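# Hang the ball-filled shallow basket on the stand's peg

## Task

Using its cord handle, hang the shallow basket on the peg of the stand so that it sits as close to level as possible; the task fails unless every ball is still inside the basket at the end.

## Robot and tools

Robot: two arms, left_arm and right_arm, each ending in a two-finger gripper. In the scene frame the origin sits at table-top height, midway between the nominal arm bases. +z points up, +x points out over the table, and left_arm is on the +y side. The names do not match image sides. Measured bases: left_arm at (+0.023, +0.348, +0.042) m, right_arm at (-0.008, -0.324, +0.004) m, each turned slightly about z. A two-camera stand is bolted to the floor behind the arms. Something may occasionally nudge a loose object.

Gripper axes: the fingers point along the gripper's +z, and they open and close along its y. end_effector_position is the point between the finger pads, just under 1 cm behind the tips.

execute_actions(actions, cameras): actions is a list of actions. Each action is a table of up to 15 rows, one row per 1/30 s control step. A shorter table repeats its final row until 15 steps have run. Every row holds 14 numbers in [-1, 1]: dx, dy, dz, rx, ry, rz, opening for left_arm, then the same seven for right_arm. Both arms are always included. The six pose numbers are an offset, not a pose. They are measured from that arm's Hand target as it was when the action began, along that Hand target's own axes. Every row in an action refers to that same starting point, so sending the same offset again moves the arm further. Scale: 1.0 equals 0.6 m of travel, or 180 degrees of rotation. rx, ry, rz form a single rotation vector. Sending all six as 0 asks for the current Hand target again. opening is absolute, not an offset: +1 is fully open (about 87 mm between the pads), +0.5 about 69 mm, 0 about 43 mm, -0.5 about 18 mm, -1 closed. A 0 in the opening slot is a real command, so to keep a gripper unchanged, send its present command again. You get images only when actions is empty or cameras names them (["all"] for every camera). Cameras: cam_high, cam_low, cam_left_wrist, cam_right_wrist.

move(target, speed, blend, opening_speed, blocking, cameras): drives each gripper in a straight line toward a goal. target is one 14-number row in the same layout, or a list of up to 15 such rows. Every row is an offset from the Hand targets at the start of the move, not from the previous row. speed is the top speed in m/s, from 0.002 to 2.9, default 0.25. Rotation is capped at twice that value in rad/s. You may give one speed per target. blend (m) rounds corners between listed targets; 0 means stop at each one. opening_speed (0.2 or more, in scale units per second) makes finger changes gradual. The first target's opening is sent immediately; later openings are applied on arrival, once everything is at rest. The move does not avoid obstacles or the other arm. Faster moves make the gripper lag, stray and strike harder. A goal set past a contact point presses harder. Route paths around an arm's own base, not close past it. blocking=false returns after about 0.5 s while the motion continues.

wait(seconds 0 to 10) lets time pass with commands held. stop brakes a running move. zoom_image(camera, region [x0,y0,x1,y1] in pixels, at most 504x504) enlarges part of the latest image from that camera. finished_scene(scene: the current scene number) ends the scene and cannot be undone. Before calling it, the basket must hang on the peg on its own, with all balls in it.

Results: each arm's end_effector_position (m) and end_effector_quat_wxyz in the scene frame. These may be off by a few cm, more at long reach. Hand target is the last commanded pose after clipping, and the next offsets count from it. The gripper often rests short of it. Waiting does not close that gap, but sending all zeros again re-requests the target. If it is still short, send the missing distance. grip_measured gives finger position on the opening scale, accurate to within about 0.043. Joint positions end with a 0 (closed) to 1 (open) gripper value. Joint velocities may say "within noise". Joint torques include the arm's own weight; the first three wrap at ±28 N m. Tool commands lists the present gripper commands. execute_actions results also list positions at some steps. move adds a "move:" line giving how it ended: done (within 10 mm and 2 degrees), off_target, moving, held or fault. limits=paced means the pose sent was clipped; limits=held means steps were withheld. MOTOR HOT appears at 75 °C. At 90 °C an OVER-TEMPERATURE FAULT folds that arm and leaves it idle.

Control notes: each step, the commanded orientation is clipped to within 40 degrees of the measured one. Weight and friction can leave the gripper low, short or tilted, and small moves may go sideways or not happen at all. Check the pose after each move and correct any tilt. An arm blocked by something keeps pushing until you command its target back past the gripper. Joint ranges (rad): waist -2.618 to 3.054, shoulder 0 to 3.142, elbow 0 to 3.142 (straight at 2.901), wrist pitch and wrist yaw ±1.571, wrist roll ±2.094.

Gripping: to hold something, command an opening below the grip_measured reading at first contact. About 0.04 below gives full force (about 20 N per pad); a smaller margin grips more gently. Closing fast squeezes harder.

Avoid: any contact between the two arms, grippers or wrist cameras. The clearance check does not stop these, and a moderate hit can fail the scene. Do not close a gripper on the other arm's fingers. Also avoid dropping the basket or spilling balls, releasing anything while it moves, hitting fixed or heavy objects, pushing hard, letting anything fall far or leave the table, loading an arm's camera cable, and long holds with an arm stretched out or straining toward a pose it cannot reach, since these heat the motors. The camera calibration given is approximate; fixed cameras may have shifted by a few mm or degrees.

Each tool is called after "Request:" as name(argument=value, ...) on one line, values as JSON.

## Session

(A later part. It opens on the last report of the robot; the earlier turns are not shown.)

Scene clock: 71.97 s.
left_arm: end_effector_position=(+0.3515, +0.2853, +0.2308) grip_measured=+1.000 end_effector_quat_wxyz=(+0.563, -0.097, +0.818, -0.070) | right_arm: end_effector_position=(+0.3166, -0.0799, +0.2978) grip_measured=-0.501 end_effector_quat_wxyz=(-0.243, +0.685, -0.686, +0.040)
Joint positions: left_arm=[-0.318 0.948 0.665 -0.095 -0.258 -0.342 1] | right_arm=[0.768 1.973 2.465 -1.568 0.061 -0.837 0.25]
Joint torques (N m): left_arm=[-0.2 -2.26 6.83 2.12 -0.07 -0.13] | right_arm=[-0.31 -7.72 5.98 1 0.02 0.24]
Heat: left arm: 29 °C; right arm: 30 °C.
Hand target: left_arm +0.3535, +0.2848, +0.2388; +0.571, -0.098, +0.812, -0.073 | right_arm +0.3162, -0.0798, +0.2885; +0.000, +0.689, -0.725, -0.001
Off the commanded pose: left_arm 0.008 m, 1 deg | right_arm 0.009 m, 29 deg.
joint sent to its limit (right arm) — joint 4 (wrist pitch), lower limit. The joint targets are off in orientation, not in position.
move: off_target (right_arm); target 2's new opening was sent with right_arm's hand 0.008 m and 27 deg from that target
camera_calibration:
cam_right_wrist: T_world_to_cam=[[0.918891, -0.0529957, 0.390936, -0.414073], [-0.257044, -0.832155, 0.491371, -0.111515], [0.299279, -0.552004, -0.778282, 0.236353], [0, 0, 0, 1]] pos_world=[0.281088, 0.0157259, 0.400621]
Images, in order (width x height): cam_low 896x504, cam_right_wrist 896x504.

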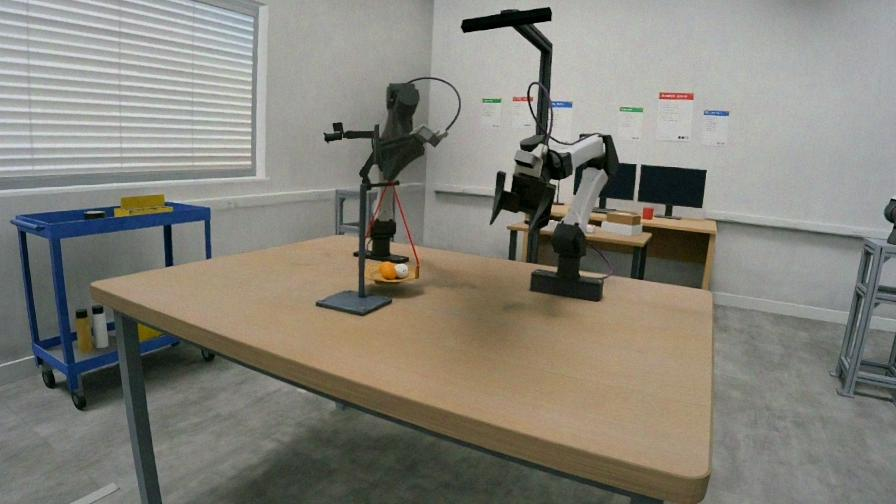

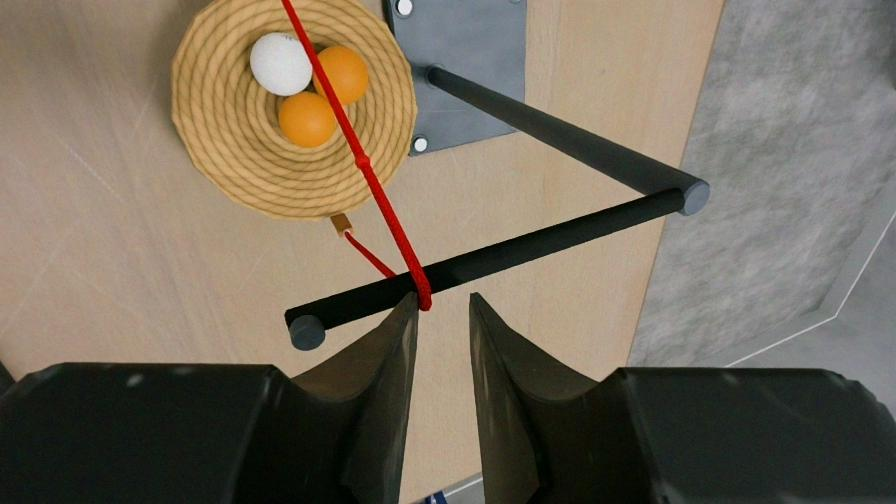

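Request:
move(target=[[0,0,0,0,0,0,1,0,0.007,-0.01,0,0,0,-0.5],[0,0,0,0,0,0,1,0,0.007,-0.12,0,0,0,-0.5],[0,0,0,0,0,0,1,0.08,0.18,-0.12,0,0,0,-0.5]], speed=0.08, cameras=["cam_low","cam_high","cam_right_wrist"])

Request:
wait(seconds=2, cameras=["cam_low","cam_right_wrist"])

Request:
zoom_image(camera="cam_low", region=[330, 160, 450, 300])

Request:
zoom_image(camera="cam_low", region=[340, 245, 430, 295])

Scene clock: 82.60 s.
left_arm: end_effector_position=(+0.3515, +0.2853, +0.2308) grip_measured=+1.000 end_effector_quat_wxyz=(+0.563, -0.097, +0.818, -0.070) | right_arm: end_effector_position=(+0.2310, -0.1084, +0.3556) grip_measured=-0.500 end_effector_quat_wxyz=(-0.310, +0.674, -0.670, +0.015)
Joint positions: left_arm=[-0.318 0.948 0.665 -0.095 -0.258 -0.342 1] | right_arm=[0.882 1.635 2.268 -1.576 0.072 -0.739 0.25]
Joint torques (N m): left_arm=[-0.1 -2.21 6.8 2.13 -0.09 -0.12] | right_arm=[0.73 -8.27 4.62 1.28 0.29 0.31]
Heat: left arm: 30 °C; right arm: 31 °C.
Hand target: left_arm +0.3535, +0.2848, +0.2388; +0.571, -0.098, +0.812, -0.073 | right_arm +0.2254, -0.1145, +0.3603; -0.063, +0.692, -0.719, +0.009 (not the last commanded pose)
Off the commanded pose: left_arm 0.008 m, 1 deg | right_arm 0.029 m, 36 deg.
joint sent to its limit (right arm) — joint 4 (wrist pitch), lower limit.
move: off_target (right_arm; path cut at 10 s); path passed 2 of 3 targets
camera_calibration:
cam_right_wrist: T_world_to_cam=[[0.893327, -0.0849993, 0.441296, -0.374966], [-0.264144, -0.89374, 0.362569, -0.144739], [0.363586, -0.440458, -0.820855, 0.303572], [0, 0, 0, 1]] pos_world=[0.186361, -0.0275202, 0.467137]
Images, in order (width x height): cam_high 896x504, cam_low 896x504, cam_right_wrist 896x504.

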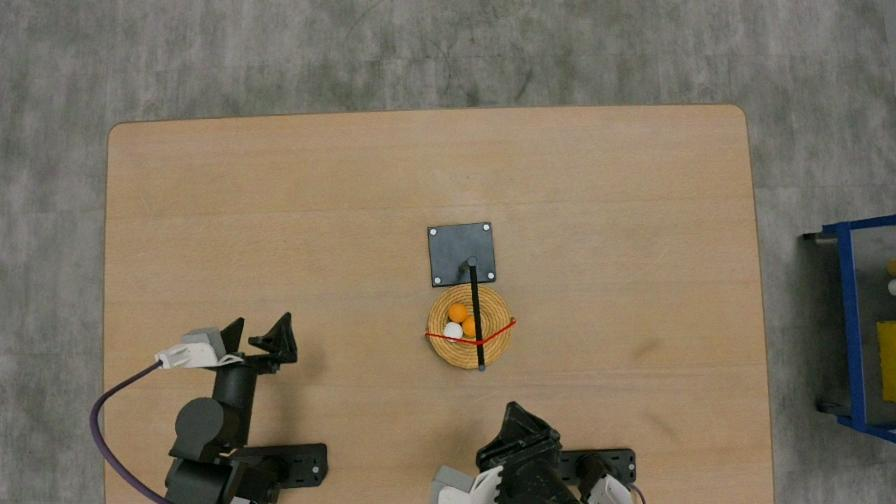

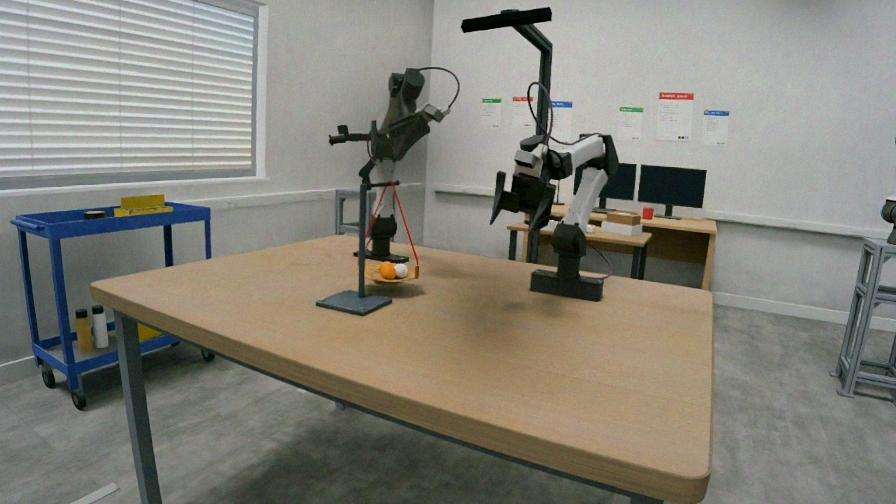

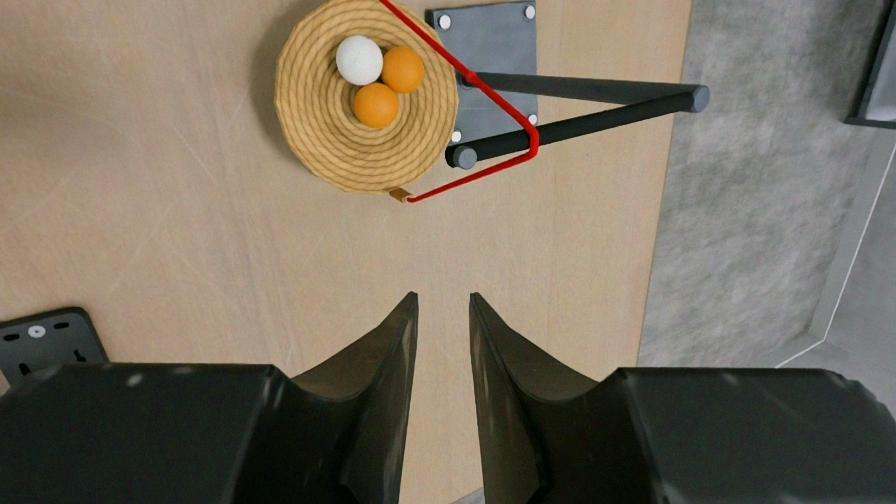

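Scene clock: 84.60 s.
left_arm: end_effector_position=(+0.3515, +0.2853, +0.2308) grip_measured=+1.000 end_effector_quat_wxyz=(+0.563, -0.097, +0.818, -0.070) | right_arm: end_effector_position=(+0.2310, -0.1084, +0.3556) grip_measured=-0.500 end_effector_quat_wxyz=(-0.310, +0.674, -0.670, +0.015)
Joint positions: left_arm=[-0.318 0.948 0.665 -0.095 -0.258 -0.342 1] | right_arm=[0.882 1.635 2.268 -1.576 0.072 -0.739 0.25]
Joint torques (N m): left_arm=[-0.16 -2.36 6.78 2.11 -0.1 -0.14] | right_arm=[0.73 -8.27 4.67 1.28 0.3 0.29]
Heat: left arm: 30 °C; right arm: 31 °C.
Hand target: left_arm +0.3535, +0.2848, +0.2388; +0.571, -0.098, +0.812, -0.073 | right_arm +0.2254, -0.1145, +0.3603; -0.063, +0.692, -0.719, +0.009 (not the last commanded pose)
Tool commands: left_gripper/opening=+1.0 right_gripper/opening=-0.5
Off the commanded pose: left_arm 0.008 m, 1 deg | right_arm 0.029 m, 36 deg.
wait: 2.00 s; at rest by 0.17 s
camera_calibration:
cam_right_wrist: T_world_to_cam=[[0.89338, -0.0853379, 0.441123, -0.374949], [-0.264362, -0.893703, 0.362503, -0.144703], [0.363298, -0.440469, -0.820976, 0.303763], [0, 0, 0, 1]] pos_world=[0.186361, -0.0275208, 0.467236]
Images, in order (width x height): cam_low 896x504, cam_right_wrist 896x504.

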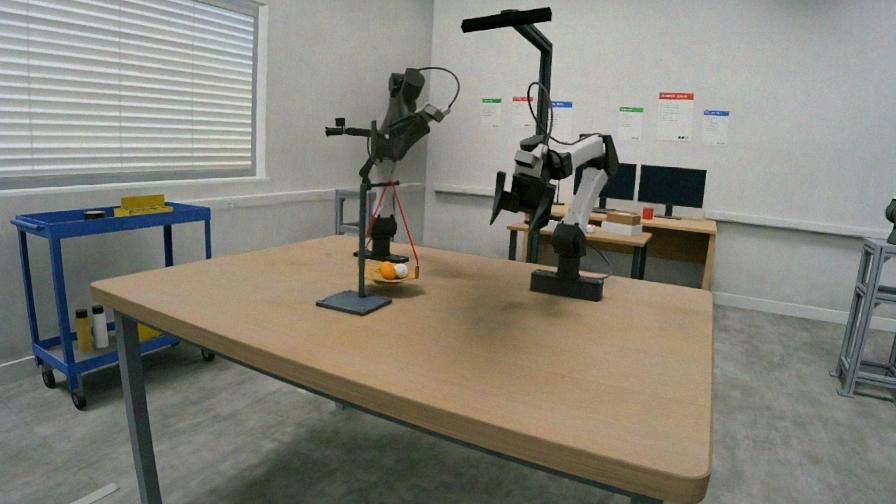

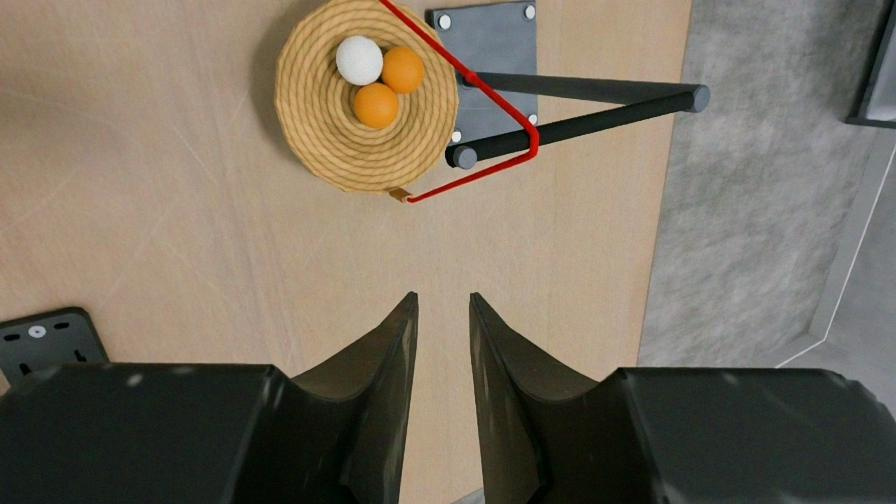

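Scaled by 3.600 from the camera's 896x504 image, which has a finer 1280x720 frame.

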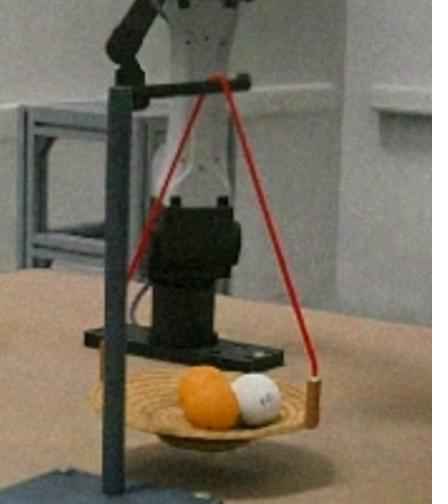

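Scaled by 5.600 from the camera's 896x504 image, which has a finer 1280x720 frame.

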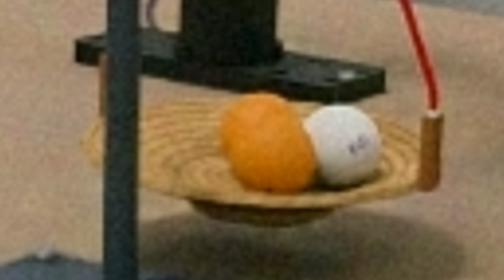

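Request:
zoom_image(camera="cam_low", region=[345, 240, 385, 280])

Request:
zoom_image(camera="cam_low", region=[390, 250, 430, 290])

Request:
zoom_image(camera="cam_low", region=[345, 170, 425, 250])

Scaled by 12.600 from the camera's 896x504 image, which has a finer 1280x720 frame.

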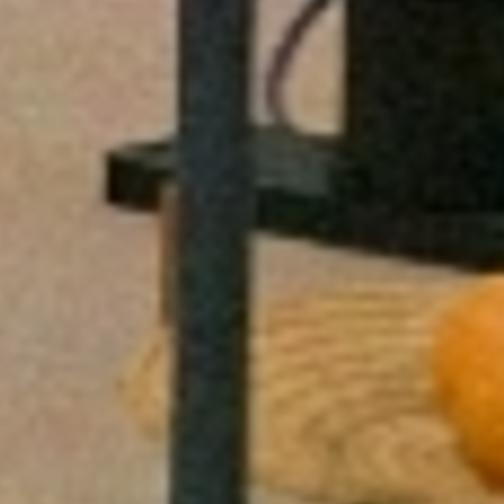

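Scaled by 12.600 from the camera's 896x504 image, which has a finer 1280x720 frame.

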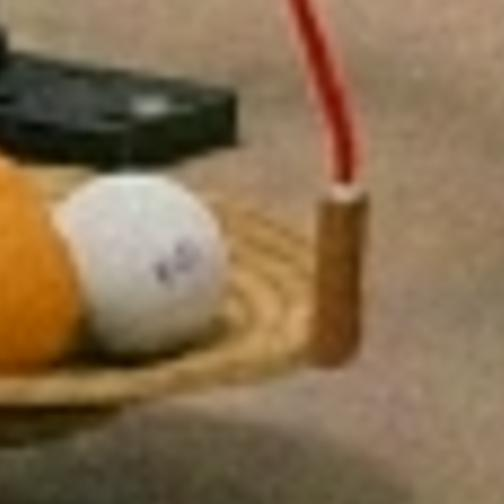

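Scaled by 6.300 from the camera's 896x504 image, which has a finer 1280x720 frame.

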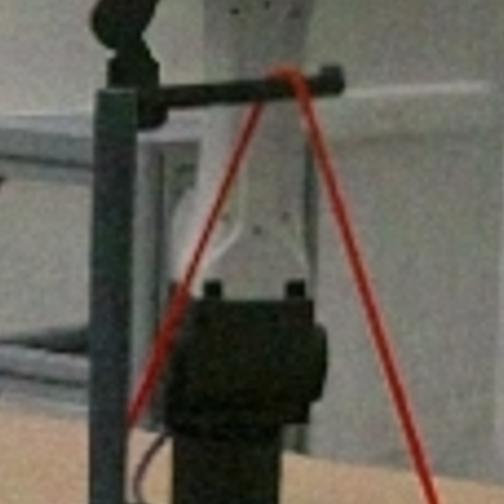

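Request:
wait(seconds=0.1, cameras=["cam_left_wrist","cam_low","cam_high","cam_right_wrist"])

Request:
zoom_image(camera="cam_high", region=[400, 270, 540, 390])

Scene clock: 86.20 s.
left_arm: end_effector_position=(+0.3515, +0.2853, +0.2308) grip_measured=+1.000 end_effector_quat_wxyz=(+0.563, -0.097, +0.818, -0.070) | right_arm: end_effector_position=(+0.2310, -0.1084, +0.3556) grip_measured=-0.500 end_effector_quat_wxyz=(-0.310, +0.674, -0.670, +0.015)
Joint positions: left_arm=[-0.318 0.948 0.665 -0.095 -0.258 -0.342 1] | right_arm=[0.882 1.635 2.268 -1.576 0.072 -0.739 0.25]
Joint torques (N m): left_arm=[-0.16 -2.19 6.83 2.11 -0.09 -0.14] | right_arm=[0.72 -8.27 4.64 1.28 0.29 0.29]
Heat: left arm: 30 °C; right arm: 31 °C.
Hand target: left_arm +0.3535, +0.2848, +0.2388; +0.571, -0.098, +0.812, -0.073 | right_arm +0.2254, -0.1145, +0.3603; -0.063, +0.692, -0.719, +0.009 (not the last commanded pose)
Tool commands: left_gripper/opening=+1.0 right_gripper/opening=-0.5
Off the commanded pose: left_arm 0.008 m, 1 deg | right_arm 0.029 m, 36 deg.
wait: 0.10 s; at rest from the start
camera_calibration:
cam_left_wrist: T_world_to_cam=[[0.0840941, -0.970352, 0.226594, 0.190655], [-0.935233, -0.15534, -0.318132, 0.471058], [0.343899, -0.185166, -0.920569, 0.289604], [0, 0, 0, 1]] pos_world=[0.324922, 0.311801, 0.373258]
cam_right_wrist: T_world_to_cam=[[0.89338, -0.0853379, 0.441123, -0.374949], [-0.264362, -0.893703, 0.362503, -0.144703], [0.363298, -0.440469, -0.820976, 0.303763], [0, 0, 0, 1]] pos_world=[0.186361, -0.0275208, 0.467236]

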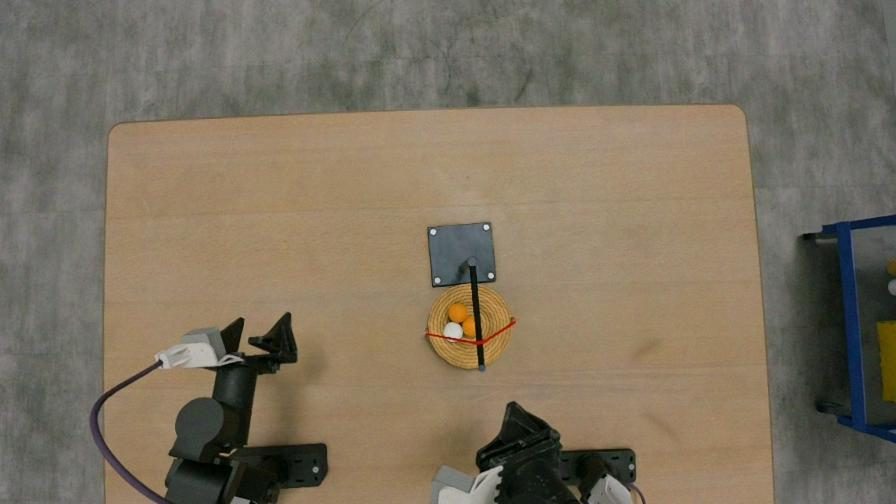

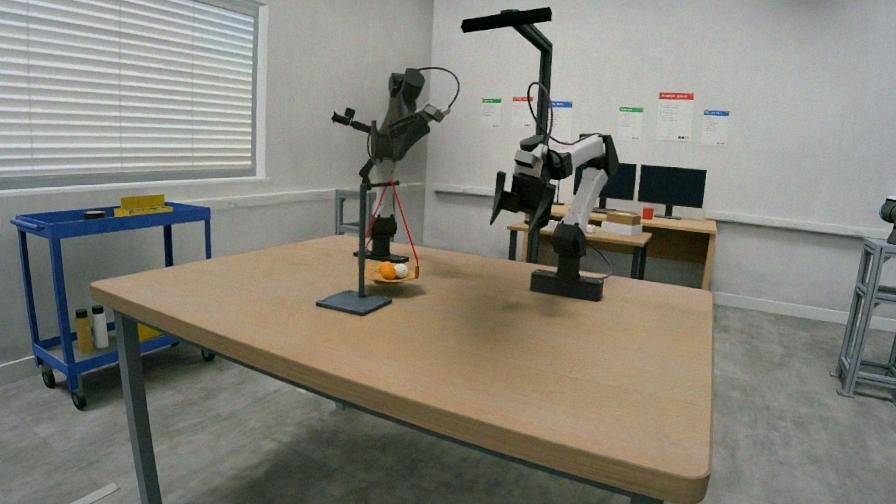

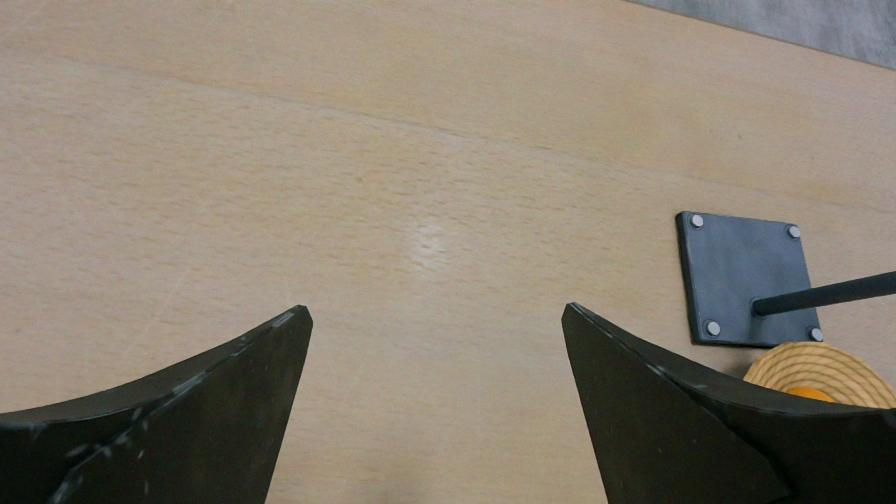

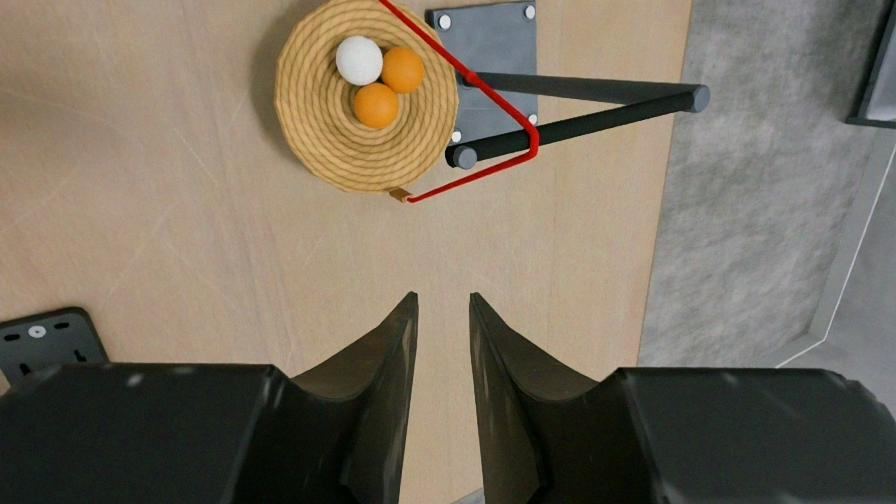

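Scaled by 3.600 from the camera's 896x504 image, which has a finer 1280x720 frame.

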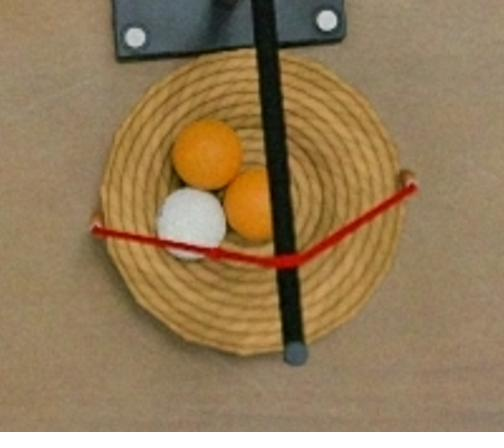

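Request:
move(target=[0,0,0,0,0,0,1,-0.0615,-0.14,0.028,-0.032,0.0247,0.004,-0.5], speed=0.15, cameras=["cam_right_wrist"])

Scene clock: 90.33 s.
left_arm: end_effector_position=(+0.3515, +0.2853, +0.2308) grip_measured=+1.000 end_effector_quat_wxyz=(+0.563, -0.097, +0.818, -0.070) | right_arm: end_effector_position=(+0.3078, -0.0801, +0.3572) grip_measured=-0.500 end_effector_quat_wxyz=(-0.332, +0.670, -0.662, +0.046)
Joint positions: left_arm=[-0.318 0.948 0.665 -0.095 -0.258 -0.342 1] | right_arm=[0.788 1.924 2.612 -1.577 0.072 -0.84 0.25]
Joint torques (N m): left_arm=[-0.14 -2.29 6.91 2.1 -0.09 -0.12] | right_arm=[-0.55 -6.86 6.89 1.35 0.13 0.08]
Heat: left arm: 30 °C; right arm: 31 °C.
Hand target: left_arm +0.3535, +0.2848, +0.2388; +0.571, -0.098, +0.812, -0.073 | right_arm +0.3118, -0.0801, +0.3549; +0.000, +0.689, -0.725, -0.001
Off the commanded pose: left_arm 0.008 m, 1 deg | right_arm 0.005 m, 39 deg.
joint sent to its limit (right arm) — joint 4 (wrist pitch), lower limit. The joint targets are off in orientation, not in position.
move: off_target (right_arm)
camera_calibration:
cam_right_wrist: T_world_to_cam=[[0.85587, -0.0925557, 0.508841, -0.455103], [-0.302999, -0.887065, 0.348292, -0.0821069], [0.419139, -0.452271, -0.787257, 0.259447], [0, 0, 0, 1]] pos_world=[0.255886, 0.00238378, 0.464424]
Images, in order (width x height): cam_right_wrist 896x504.

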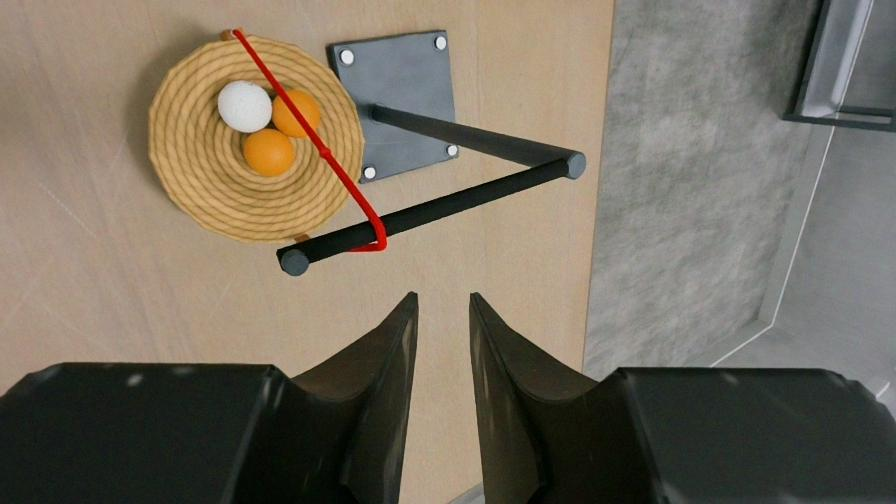

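Request:
move(target=[[0,0,0,0,0,0,1,0,0.003,0.11,0,0,0,-0.5],[0,0,0,0,0,0,1,0,0.003,0.11,0,0,0,-1]], speed=0.08, opening_speed=0.8, cameras=["cam_right_wrist"])

Request:
zoom_image(camera="cam_right_wrist", region=[300, 160, 560, 340])

Scene clock: 95.87 s.
left_arm: end_effector_position=(+0.3515, +0.2853, +0.2308) grip_measured=+1.000 end_effector_quat_wxyz=(+0.563, -0.097, +0.818, -0.070) | right_arm: end_effector_position=(+0.3088, -0.0806, +0.3001) grip_measured=-0.975 end_effector_quat_wxyz=(-0.241, +0.687, -0.684, +0.041)
Joint positions: left_arm=[-0.318 0.948 0.665 -0.095 -0.258 -0.342 1] | right_arm=[0.782 1.954 2.451 -1.577 0.067 -0.831 0.013]
Joint torques (N m): left_arm=[-0.06 -2.21 6.72 2.11 -0.13 -0.13] | right_arm=[-0.69 -7.51 5.09 1.09 -0.03 0.29]
Heat: left arm: 30 °C; right arm: 30 °C.
Hand target: left_arm +0.3535, +0.2848, +0.2388; +0.571, -0.098, +0.812, -0.073 | right_arm +0.3099, -0.0798, +0.2890; +0.000, +0.689, -0.725, -0.001
Off the commanded pose: left_arm 0.008 m, 1 deg | right_arm 0.011 m, 28 deg.
joint sent to its limit (right arm) — joint 4 (wrist pitch), lower limit. The joint targets are off in orientation, not in position.
move: off_target (right_arm); target 2's new opening was sent with right_arm's hand 0.011 m and 28 deg from that target
camera_calibration:
cam_right_wrist: T_world_to_cam=[[0.919855, -0.0464099, 0.389502, -0.407186], [-0.251838, -0.831174, 0.495709, -0.11803], [0.300738, -0.554072, -0.776248, 0.238856], [0, 0, 0, 1]] pos_world=[0.272994, 0.0153425, 0.40252]
Images, in order (width x height): cam_right_wrist 896x504.

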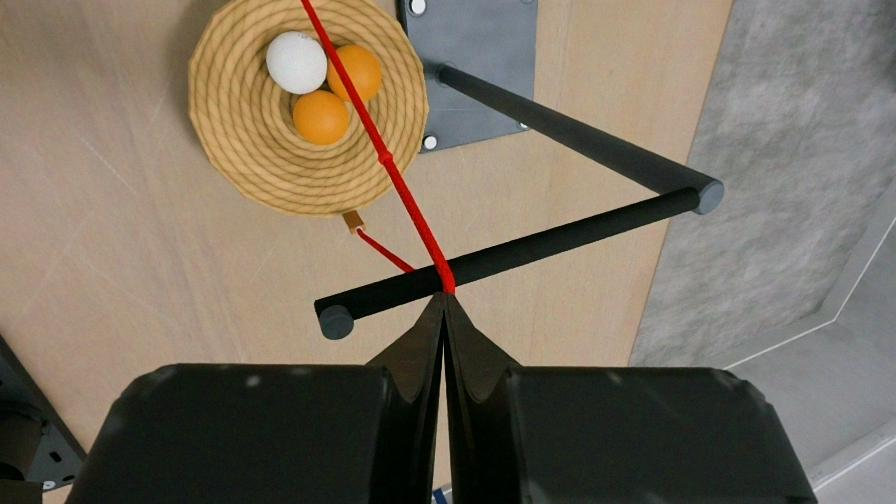

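Scaled by 1.938 from the camera's 896x504 image, which has a finer 1280x720 frame.

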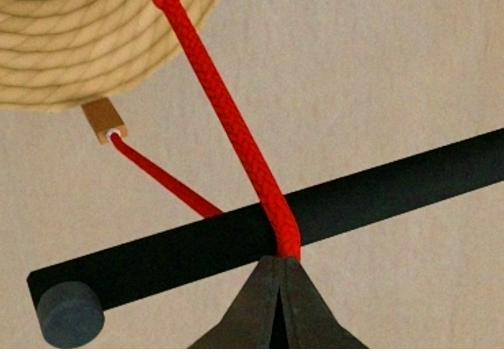

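Request:
move(target=[[0,0,0,0,0,0,1,0,-0.003,-0.003,0,0,0,-0.5],[0,0,0,0,0,0,1,0,-0.003,0.011,0,0,0,-0.5],[0,0,0,0,0,0,1,0,-0.003,0.011,0,0,0,-1]], speed=0.06, opening_speed=0.8, cameras=["cam_right_wrist"])

Request:
zoom_image(camera="cam_right_wrist", region=[300, 160, 560, 340])

Scene clock: 105.07 s.
left_arm: end_effector_position=(+0.3515, +0.2853, +0.2308) grip_measured=+1.000 end_effector_quat_wxyz=(+0.563, -0.097, +0.818, -0.070) | right_arm: end_effector_position=(+0.3101, -0.0811, +0.2976) grip_measured=-0.974 end_effector_quat_wxyz=(-0.239, +0.686, -0.687, +0.037)
Joint positions: left_arm=[-0.318 0.948 0.665 -0.095 -0.258 -0.342 1] | right_arm=[0.775 1.957 2.446 -1.575 0.059 -0.829 0.013]
Joint torques (N m): left_arm=[-0.13 -2.28 6.86 2.1 -0.08 -0.12] | right_arm=[-0.53 -6.74 4.79 1.05 0.01 0.27]
Heat: left arm: 31 °C; right arm: 30 °C.
Hand target: left_arm +0.3535, +0.2848, +0.2388; +0.571, -0.098, +0.812, -0.073 | right_arm +0.3117, -0.0798, +0.2822; +0.000, +0.689, -0.725, -0.001
Off the commanded pose: left_arm 0.008 m, 1 deg | right_arm 0.015 m, 28 deg.
joint sent to its limit (right arm) — joint 4 (wrist pitch), lower limit. The joint targets are off in orientation, not in position.
move: off_target (right_arm); target 3's new opening was sent with right_arm's hand 0.017 m and 28 deg from that target
camera_calibration:
cam_right_wrist: T_world_to_cam=[[0.923289, -0.0515633, 0.380629, -0.406242], [-0.250934, -0.831224, 0.496083, -0.117171], [0.290809, -0.553541, -0.780399, 0.240586], [0, 0, 0, 1]] pos_world=[0.275713, 0.0148314, 0.400507]
Images, in order (width x height): cam_right_wrist 896x504.

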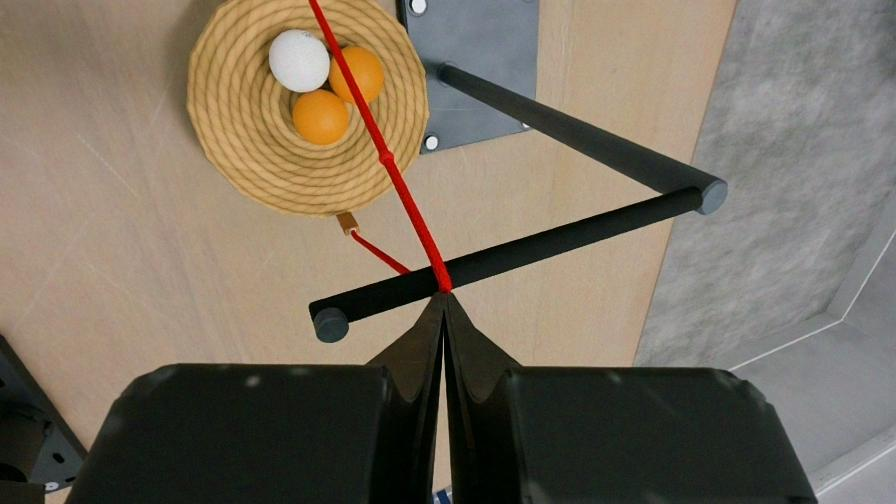

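Scaled by 1.938 from the camera's 896x504 image, which has a finer 1280x720 frame.

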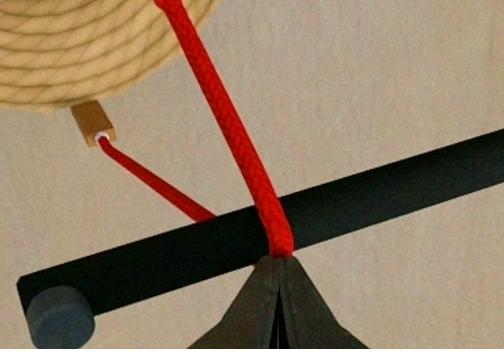

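Request:
move(target=[[0,0,0,0,0,0,1,0,0,-0.02,0,0,0,-0.5],[0,0,0,0,0,0,1,0,0,-0.025,0,0,0,-0.5],[0,0,0,0,0,0,1,0.017,-0.002,-0.02,0,0,0,-0.5],[0,0,0,0,0,0,1,0.017,-0.002,0.007,0,0,0,-0.5]], speed=0.06, opening_speed=0.8, cameras=["cam_right_wrist"])

Request:
zoom_image(camera="cam_right_wrist", region=[300, 160, 560, 340])

Scene clock: 115.97 s.
left_arm: end_effector_position=(+0.3515, +0.2853, +0.2308) grip_measured=+1.000 end_effector_quat_wxyz=(+0.563, -0.097, +0.818, -0.070) | right_arm: end_effector_position=(+0.3146, -0.0818, +0.2995) grip_measured=-0.500 end_effector_quat_wxyz=(-0.246, +0.681, -0.688, +0.039)
Joint positions: left_arm=[-0.318 0.948 0.665 -0.095 -0.258 -0.342 1] | right_arm=[0.767 1.958 2.45 -1.563 0.061 -0.829 0.25]
Joint torques (N m): left_arm=[-0.1 -2.29 6.79 2.1 -0.09 -0.12] | right_arm=[-0.53 -9.06 6 0.95 0 0.13]
Heat: left arm: 31 °C; right arm: 30 °C.
Hand target: left_arm +0.3535, +0.2848, +0.2388; +0.571, -0.098, +0.812, -0.073 | right_arm +0.3119, -0.0847, +0.2955; -0.129, +0.691, -0.711, +0.018 (not the last commanded pose)
Off the commanded pose: left_arm 0.008 m, 1 deg | right_arm 0.023 m, 29 deg.
joint sent to its limit (right arm) — joint 4 (wrist pitch), lower limit.
move: off_target (right_arm; path cut at 10 s); path passed 2 of 4 targets
camera_calibration:
cam_right_wrist: T_world_to_cam=[[0.918144, -0.0632638, 0.391163, -0.413596], [-0.264267, -0.83333, 0.485515, -0.110386], [0.295252, -0.549144, -0.781836, 0.239745], [0, 0, 0, 1]] pos_world=[0.279784, 0.0135008, 0.402819]
Images, in order (width x height): cam_right_wrist 896x504.

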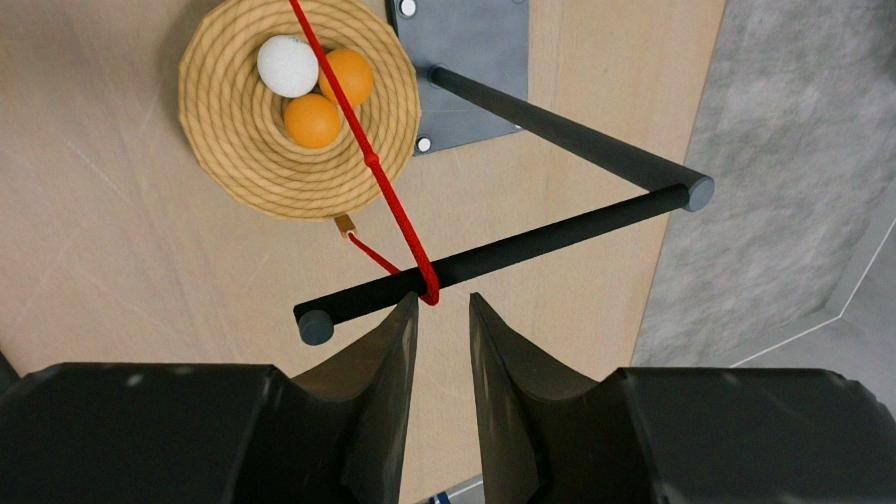

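Scaled by 1.938 from the camera's 896x504 image, which has a finer 1280x720 frame.

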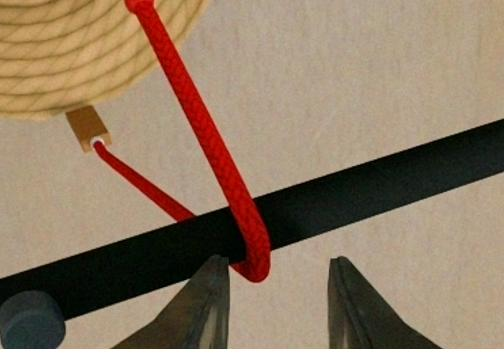

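Request:
move(target=[[0,0,0,0,0,0,1,0.0083,0.001,-0.004,0.06,-0.046,-0.0075,-0.5],[0,0,0,0,0,0,1,0.0125,0.006,0.0217,0.06,-0.046,-0.0075,-0.5]], speed=0.1, cameras=["cam_right_wrist"])

Request:
zoom_image(camera="cam_right_wrist", region=[300, 160, 560, 340])

Scene clock: 117.73 s.
left_arm: end_effector_position=(+0.3515, +0.2853, +0.2308) grip_measured=+1.000 end_effector_quat_wxyz=(+0.563, -0.097, +0.818, -0.070) | right_arm: end_effector_position=(+0.3149, -0.0824, +0.2969) grip_measured=-0.500 end_effector_quat_wxyz=(-0.276, +0.679, -0.679, +0.042)
Joint positions: left_arm=[-0.318 0.948 0.665 -0.095 -0.258 -0.342 1] | right_arm=[0.767 1.834 2.225 -1.398 0.061 -0.842 0.25]
Joint torques (N m): left_arm=[-0.18 -2.29 6.8 2.09 -0.08 -0.14] | right_arm=[-1.17 -8.14 3.58 0.97 -0.02 0.14]
Heat: left arm: 31 °C; right arm: 30 °C.
Hand target: left_arm +0.3535, +0.2848, +0.2388; +0.571, -0.098, +0.812, -0.073 | right_arm +0.3111, -0.0899, +0.2811; -0.244, +0.684, -0.686, +0.036
Off the commanded pose: left_arm 0.008 m, 1 deg | right_arm 0.018 m, 4 deg.
move: off_target (right_arm)
camera_calibration:
cam_right_wrist: T_world_to_cam=[[0.897756, -0.0692373, 0.435019, -0.420058], [-0.278845, -0.853834, 0.439561, -0.0930611], [0.341, -0.515921, -0.78584, 0.226924], [0, 0, 0, 1]] pos_world=[0.273779, 0.00853252, 0.401965]
Images, in order (width x height): cam_right_wrist 896x504.

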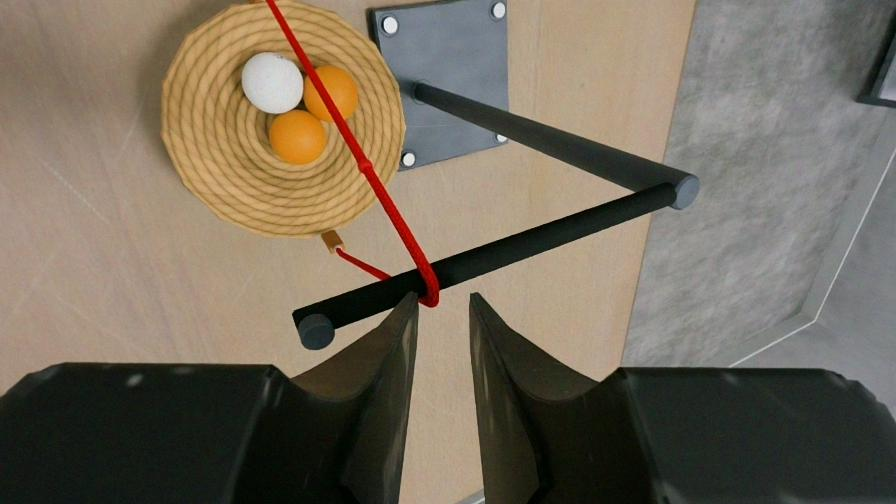

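Scaled by 1.938 from the camera's 896x504 image, which has a finer 1280x720 frame.

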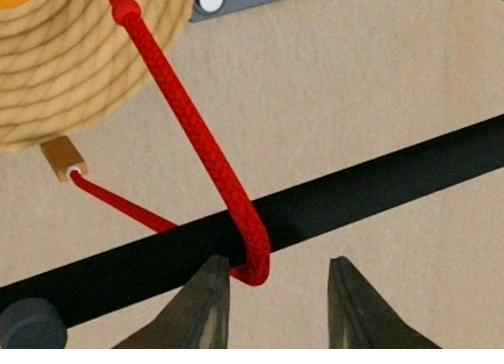

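Request:
move(target=[[0,0,0,0,0,0,1,-0.0137,-0.0207,-0.0415,0,0,0,-0.5],[0,0,0,0,0,0,1,0.0025,-0.001,-0.006,0,0,0,-0.5]], speed=0.1, cameras=["cam_right_wrist","cam_low"])

Request:
zoom_image(camera="cam_right_wrist", region=[300, 160, 560, 340])

Request:
zoom_image(camera="cam_low", region=[345, 150, 425, 230])

Scene clock: 119.73 s.
left_arm: end_effector_position=(+0.3515, +0.2853, +0.2308) grip_measured=+1.000 end_effector_quat_wxyz=(+0.563, -0.097, +0.818, -0.070) | right_arm: end_effector_position=(+0.3109, -0.0971, +0.2775) grip_measured=-0.500 end_effector_quat_wxyz=(-0.223, +0.684, -0.693, +0.047)
Joint positions: left_arm=[-0.318 0.948 0.665 -0.095 -0.258 -0.342 1] | right_arm=[0.75 1.863 2.219 -1.471 0.07 -0.845 0.25]
Joint torques (N m): left_arm=[-0.18 -2.29 6.82 2.11 -0.09 -0.14] | right_arm=[-0.03 -11.32 5.16 1.43 -0.12 0.12]
Heat: left arm: 31 °C; right arm: 30 °C.
Hand target: left_arm +0.3535, +0.2848, +0.2388; +0.571, -0.098, +0.812, -0.073 | right_arm +0.3103, -0.0924, +0.2840; -0.244, +0.684, -0.686, +0.036
Off the commanded pose: left_arm 0.008 m, 1 deg | right_arm 0.008 m, 3 deg.
move: off_target (right_arm)
camera_calibration:
cam_right_wrist: T_world_to_cam=[[0.926402, -0.053597, 0.372701, -0.399083], [-0.258442, -0.810359, 0.525858, -0.124282], [0.273837, -0.583478, -0.76457, 0.21386], [0, 0, 0, 1]] pos_world=[0.279029, 0.00268027, 0.377605]
Images, in order (width x height): cam_low 896x504, cam_right_wrist 896x504.

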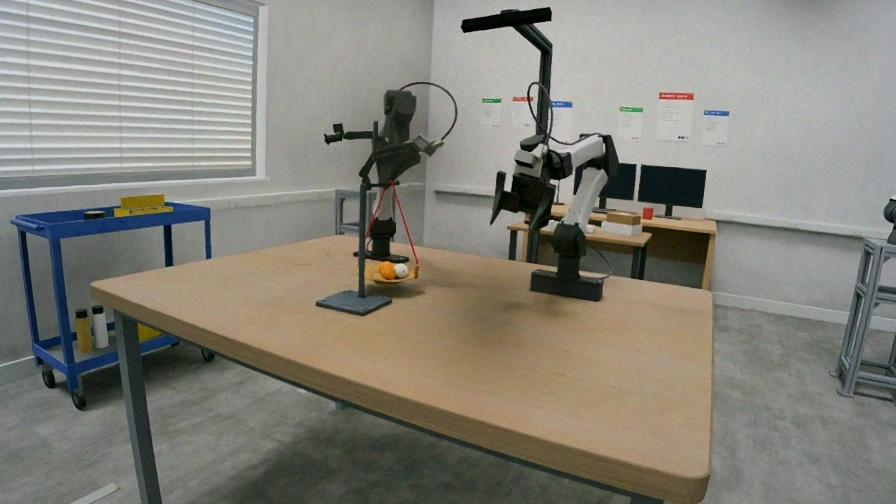

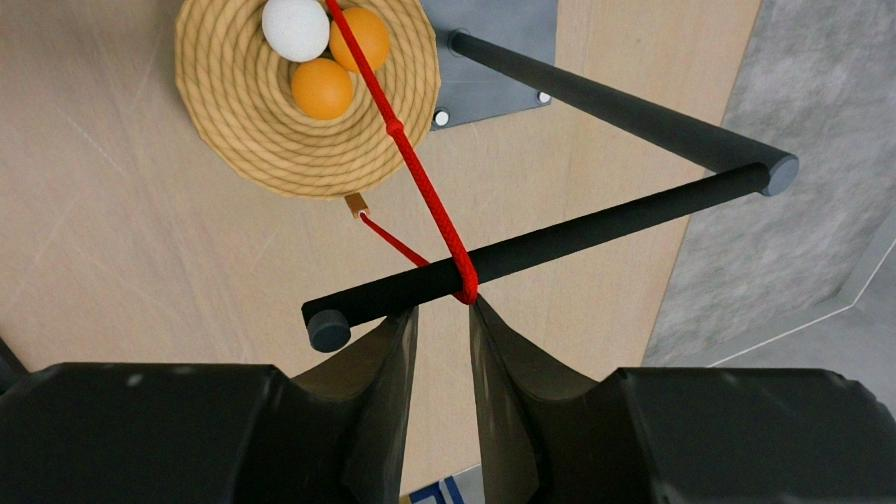

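Scaled by 1.938 from the camera's 896x504 image, which has a finer 1280x720 frame.

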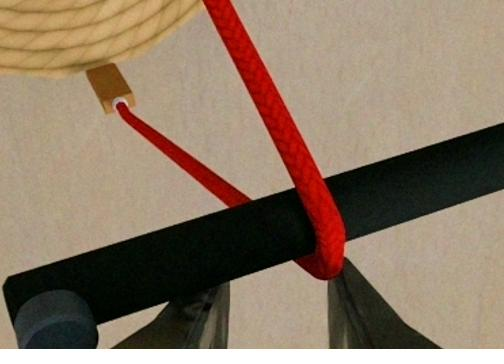

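Scaled by 6.300 from the camera's 896x504 image, which has a finer 1280x720 frame.

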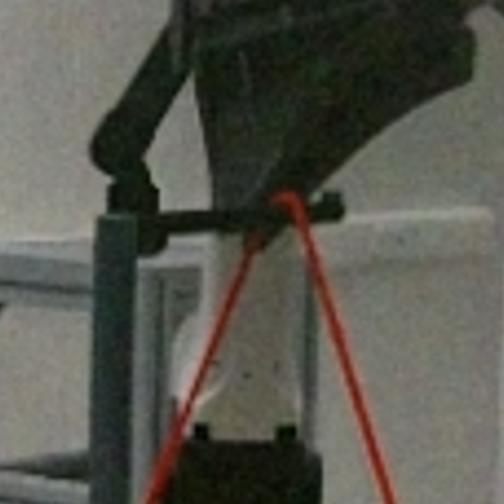

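Request:
move(target=[[0,0,0,0,0,0,1,-0.006,0,0,0,0,0,-0.5],[0,0,0,0,0,0,1,-0.006,0,0,0,0,0,-1]], speed=0.1, opening_speed=0.8, cameras=["cam_right_wrist","cam_low"])

Request:
zoom_image(camera="cam_right_wrist", region=[300, 160, 560, 340])

Request:
zoom_image(camera="cam_low", region=[345, 170, 425, 250])

Scene clock: 121.43 s.
left_arm: end_effector_position=(+0.3515, +0.2853, +0.2308) grip_measured=+1.000 end_effector_quat_wxyz=(+0.563, -0.097, +0.818, -0.070) | right_arm: end_effector_position=(+0.3114, -0.0966, +0.2778) grip_measured=-0.975 end_effector_quat_wxyz=(-0.225, +0.684, -0.692, +0.047)
Joint positions: left_arm=[-0.318 0.948 0.665 -0.095 -0.258 -0.342 1] | right_arm=[0.75 1.863 2.219 -1.468 0.07 -0.845 0.013]
Joint torques (N m): left_arm=[-0.12 -2.26 6.86 2.11 -0.07 -0.11] | right_arm=[0.72 -10.22 7.28 1.33 -0.09 0.2]
Heat: left arm: 31 °C; right arm: 30 °C.
Hand target: left_arm +0.3535, +0.2848, +0.2388; +0.571, -0.098, +0.812, -0.073 | right_arm +0.3102, -0.0890, +0.2850; -0.244, +0.684, -0.686, +0.036
Off the commanded pose: left_arm 0.008 m, 1 deg | right_arm 0.011 m, 3 deg.
move: off_target (right_arm); target 2's new opening was sent with right_arm's hand 0.011 m and 3 deg from that target
camera_calibration:
cam_right_wrist: T_world_to_cam=[[0.925558, -0.0543383, 0.374687, -0.400003], [-0.259614, -0.811429, 0.523625, -0.123003], [0.275579, -0.581919, -0.765131, 0.213981], [0, 0, 0, 1]] pos_world=[0.279324, 0.00297602, 0.378007]
Images, in order (width x height): cam_low 896x504, cam_right_wrist 896x504.

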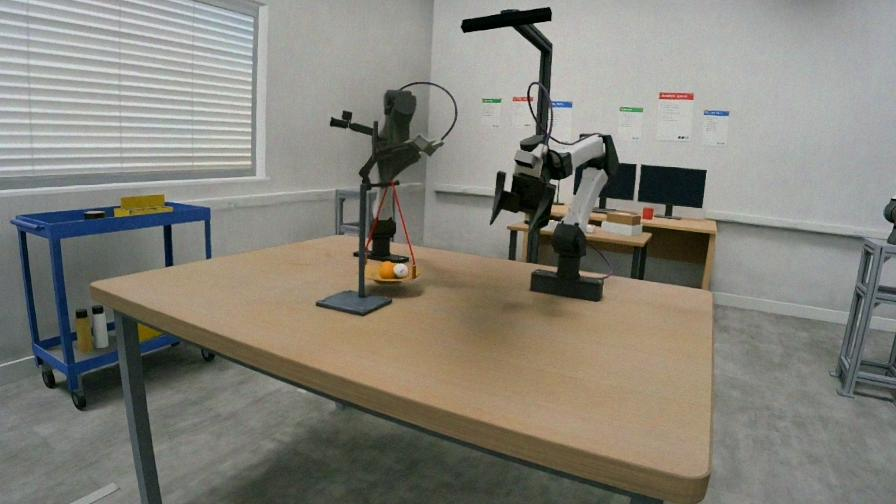

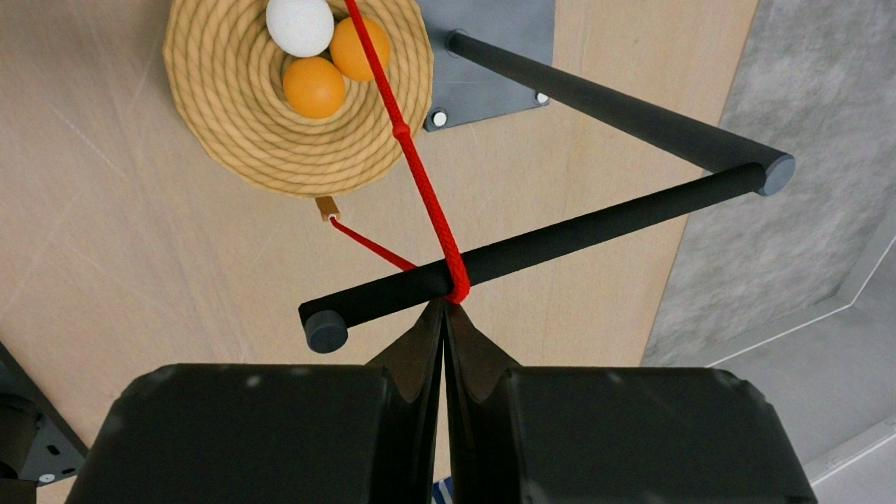

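Scaled by 1.938 from the camera's 896x504 image, which has a finer 1280x720 frame.

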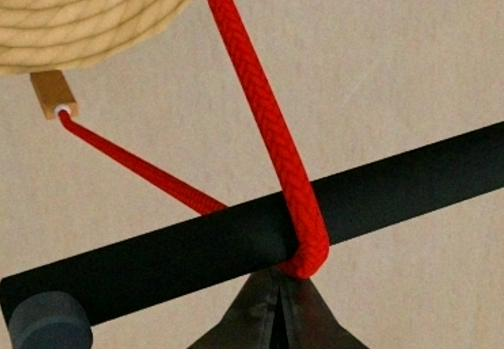

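Scaled by 6.300 from the camera's 896x504 image, which has a finer 1280x720 frame.

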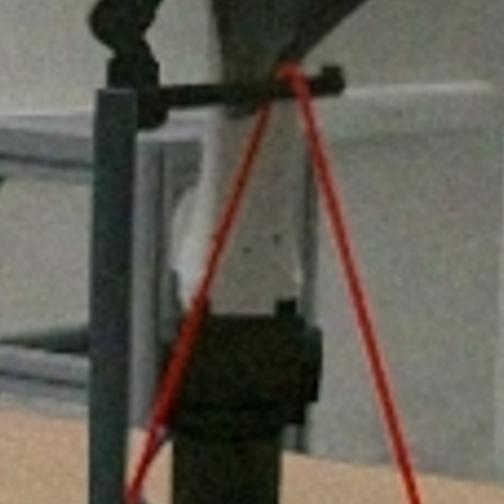

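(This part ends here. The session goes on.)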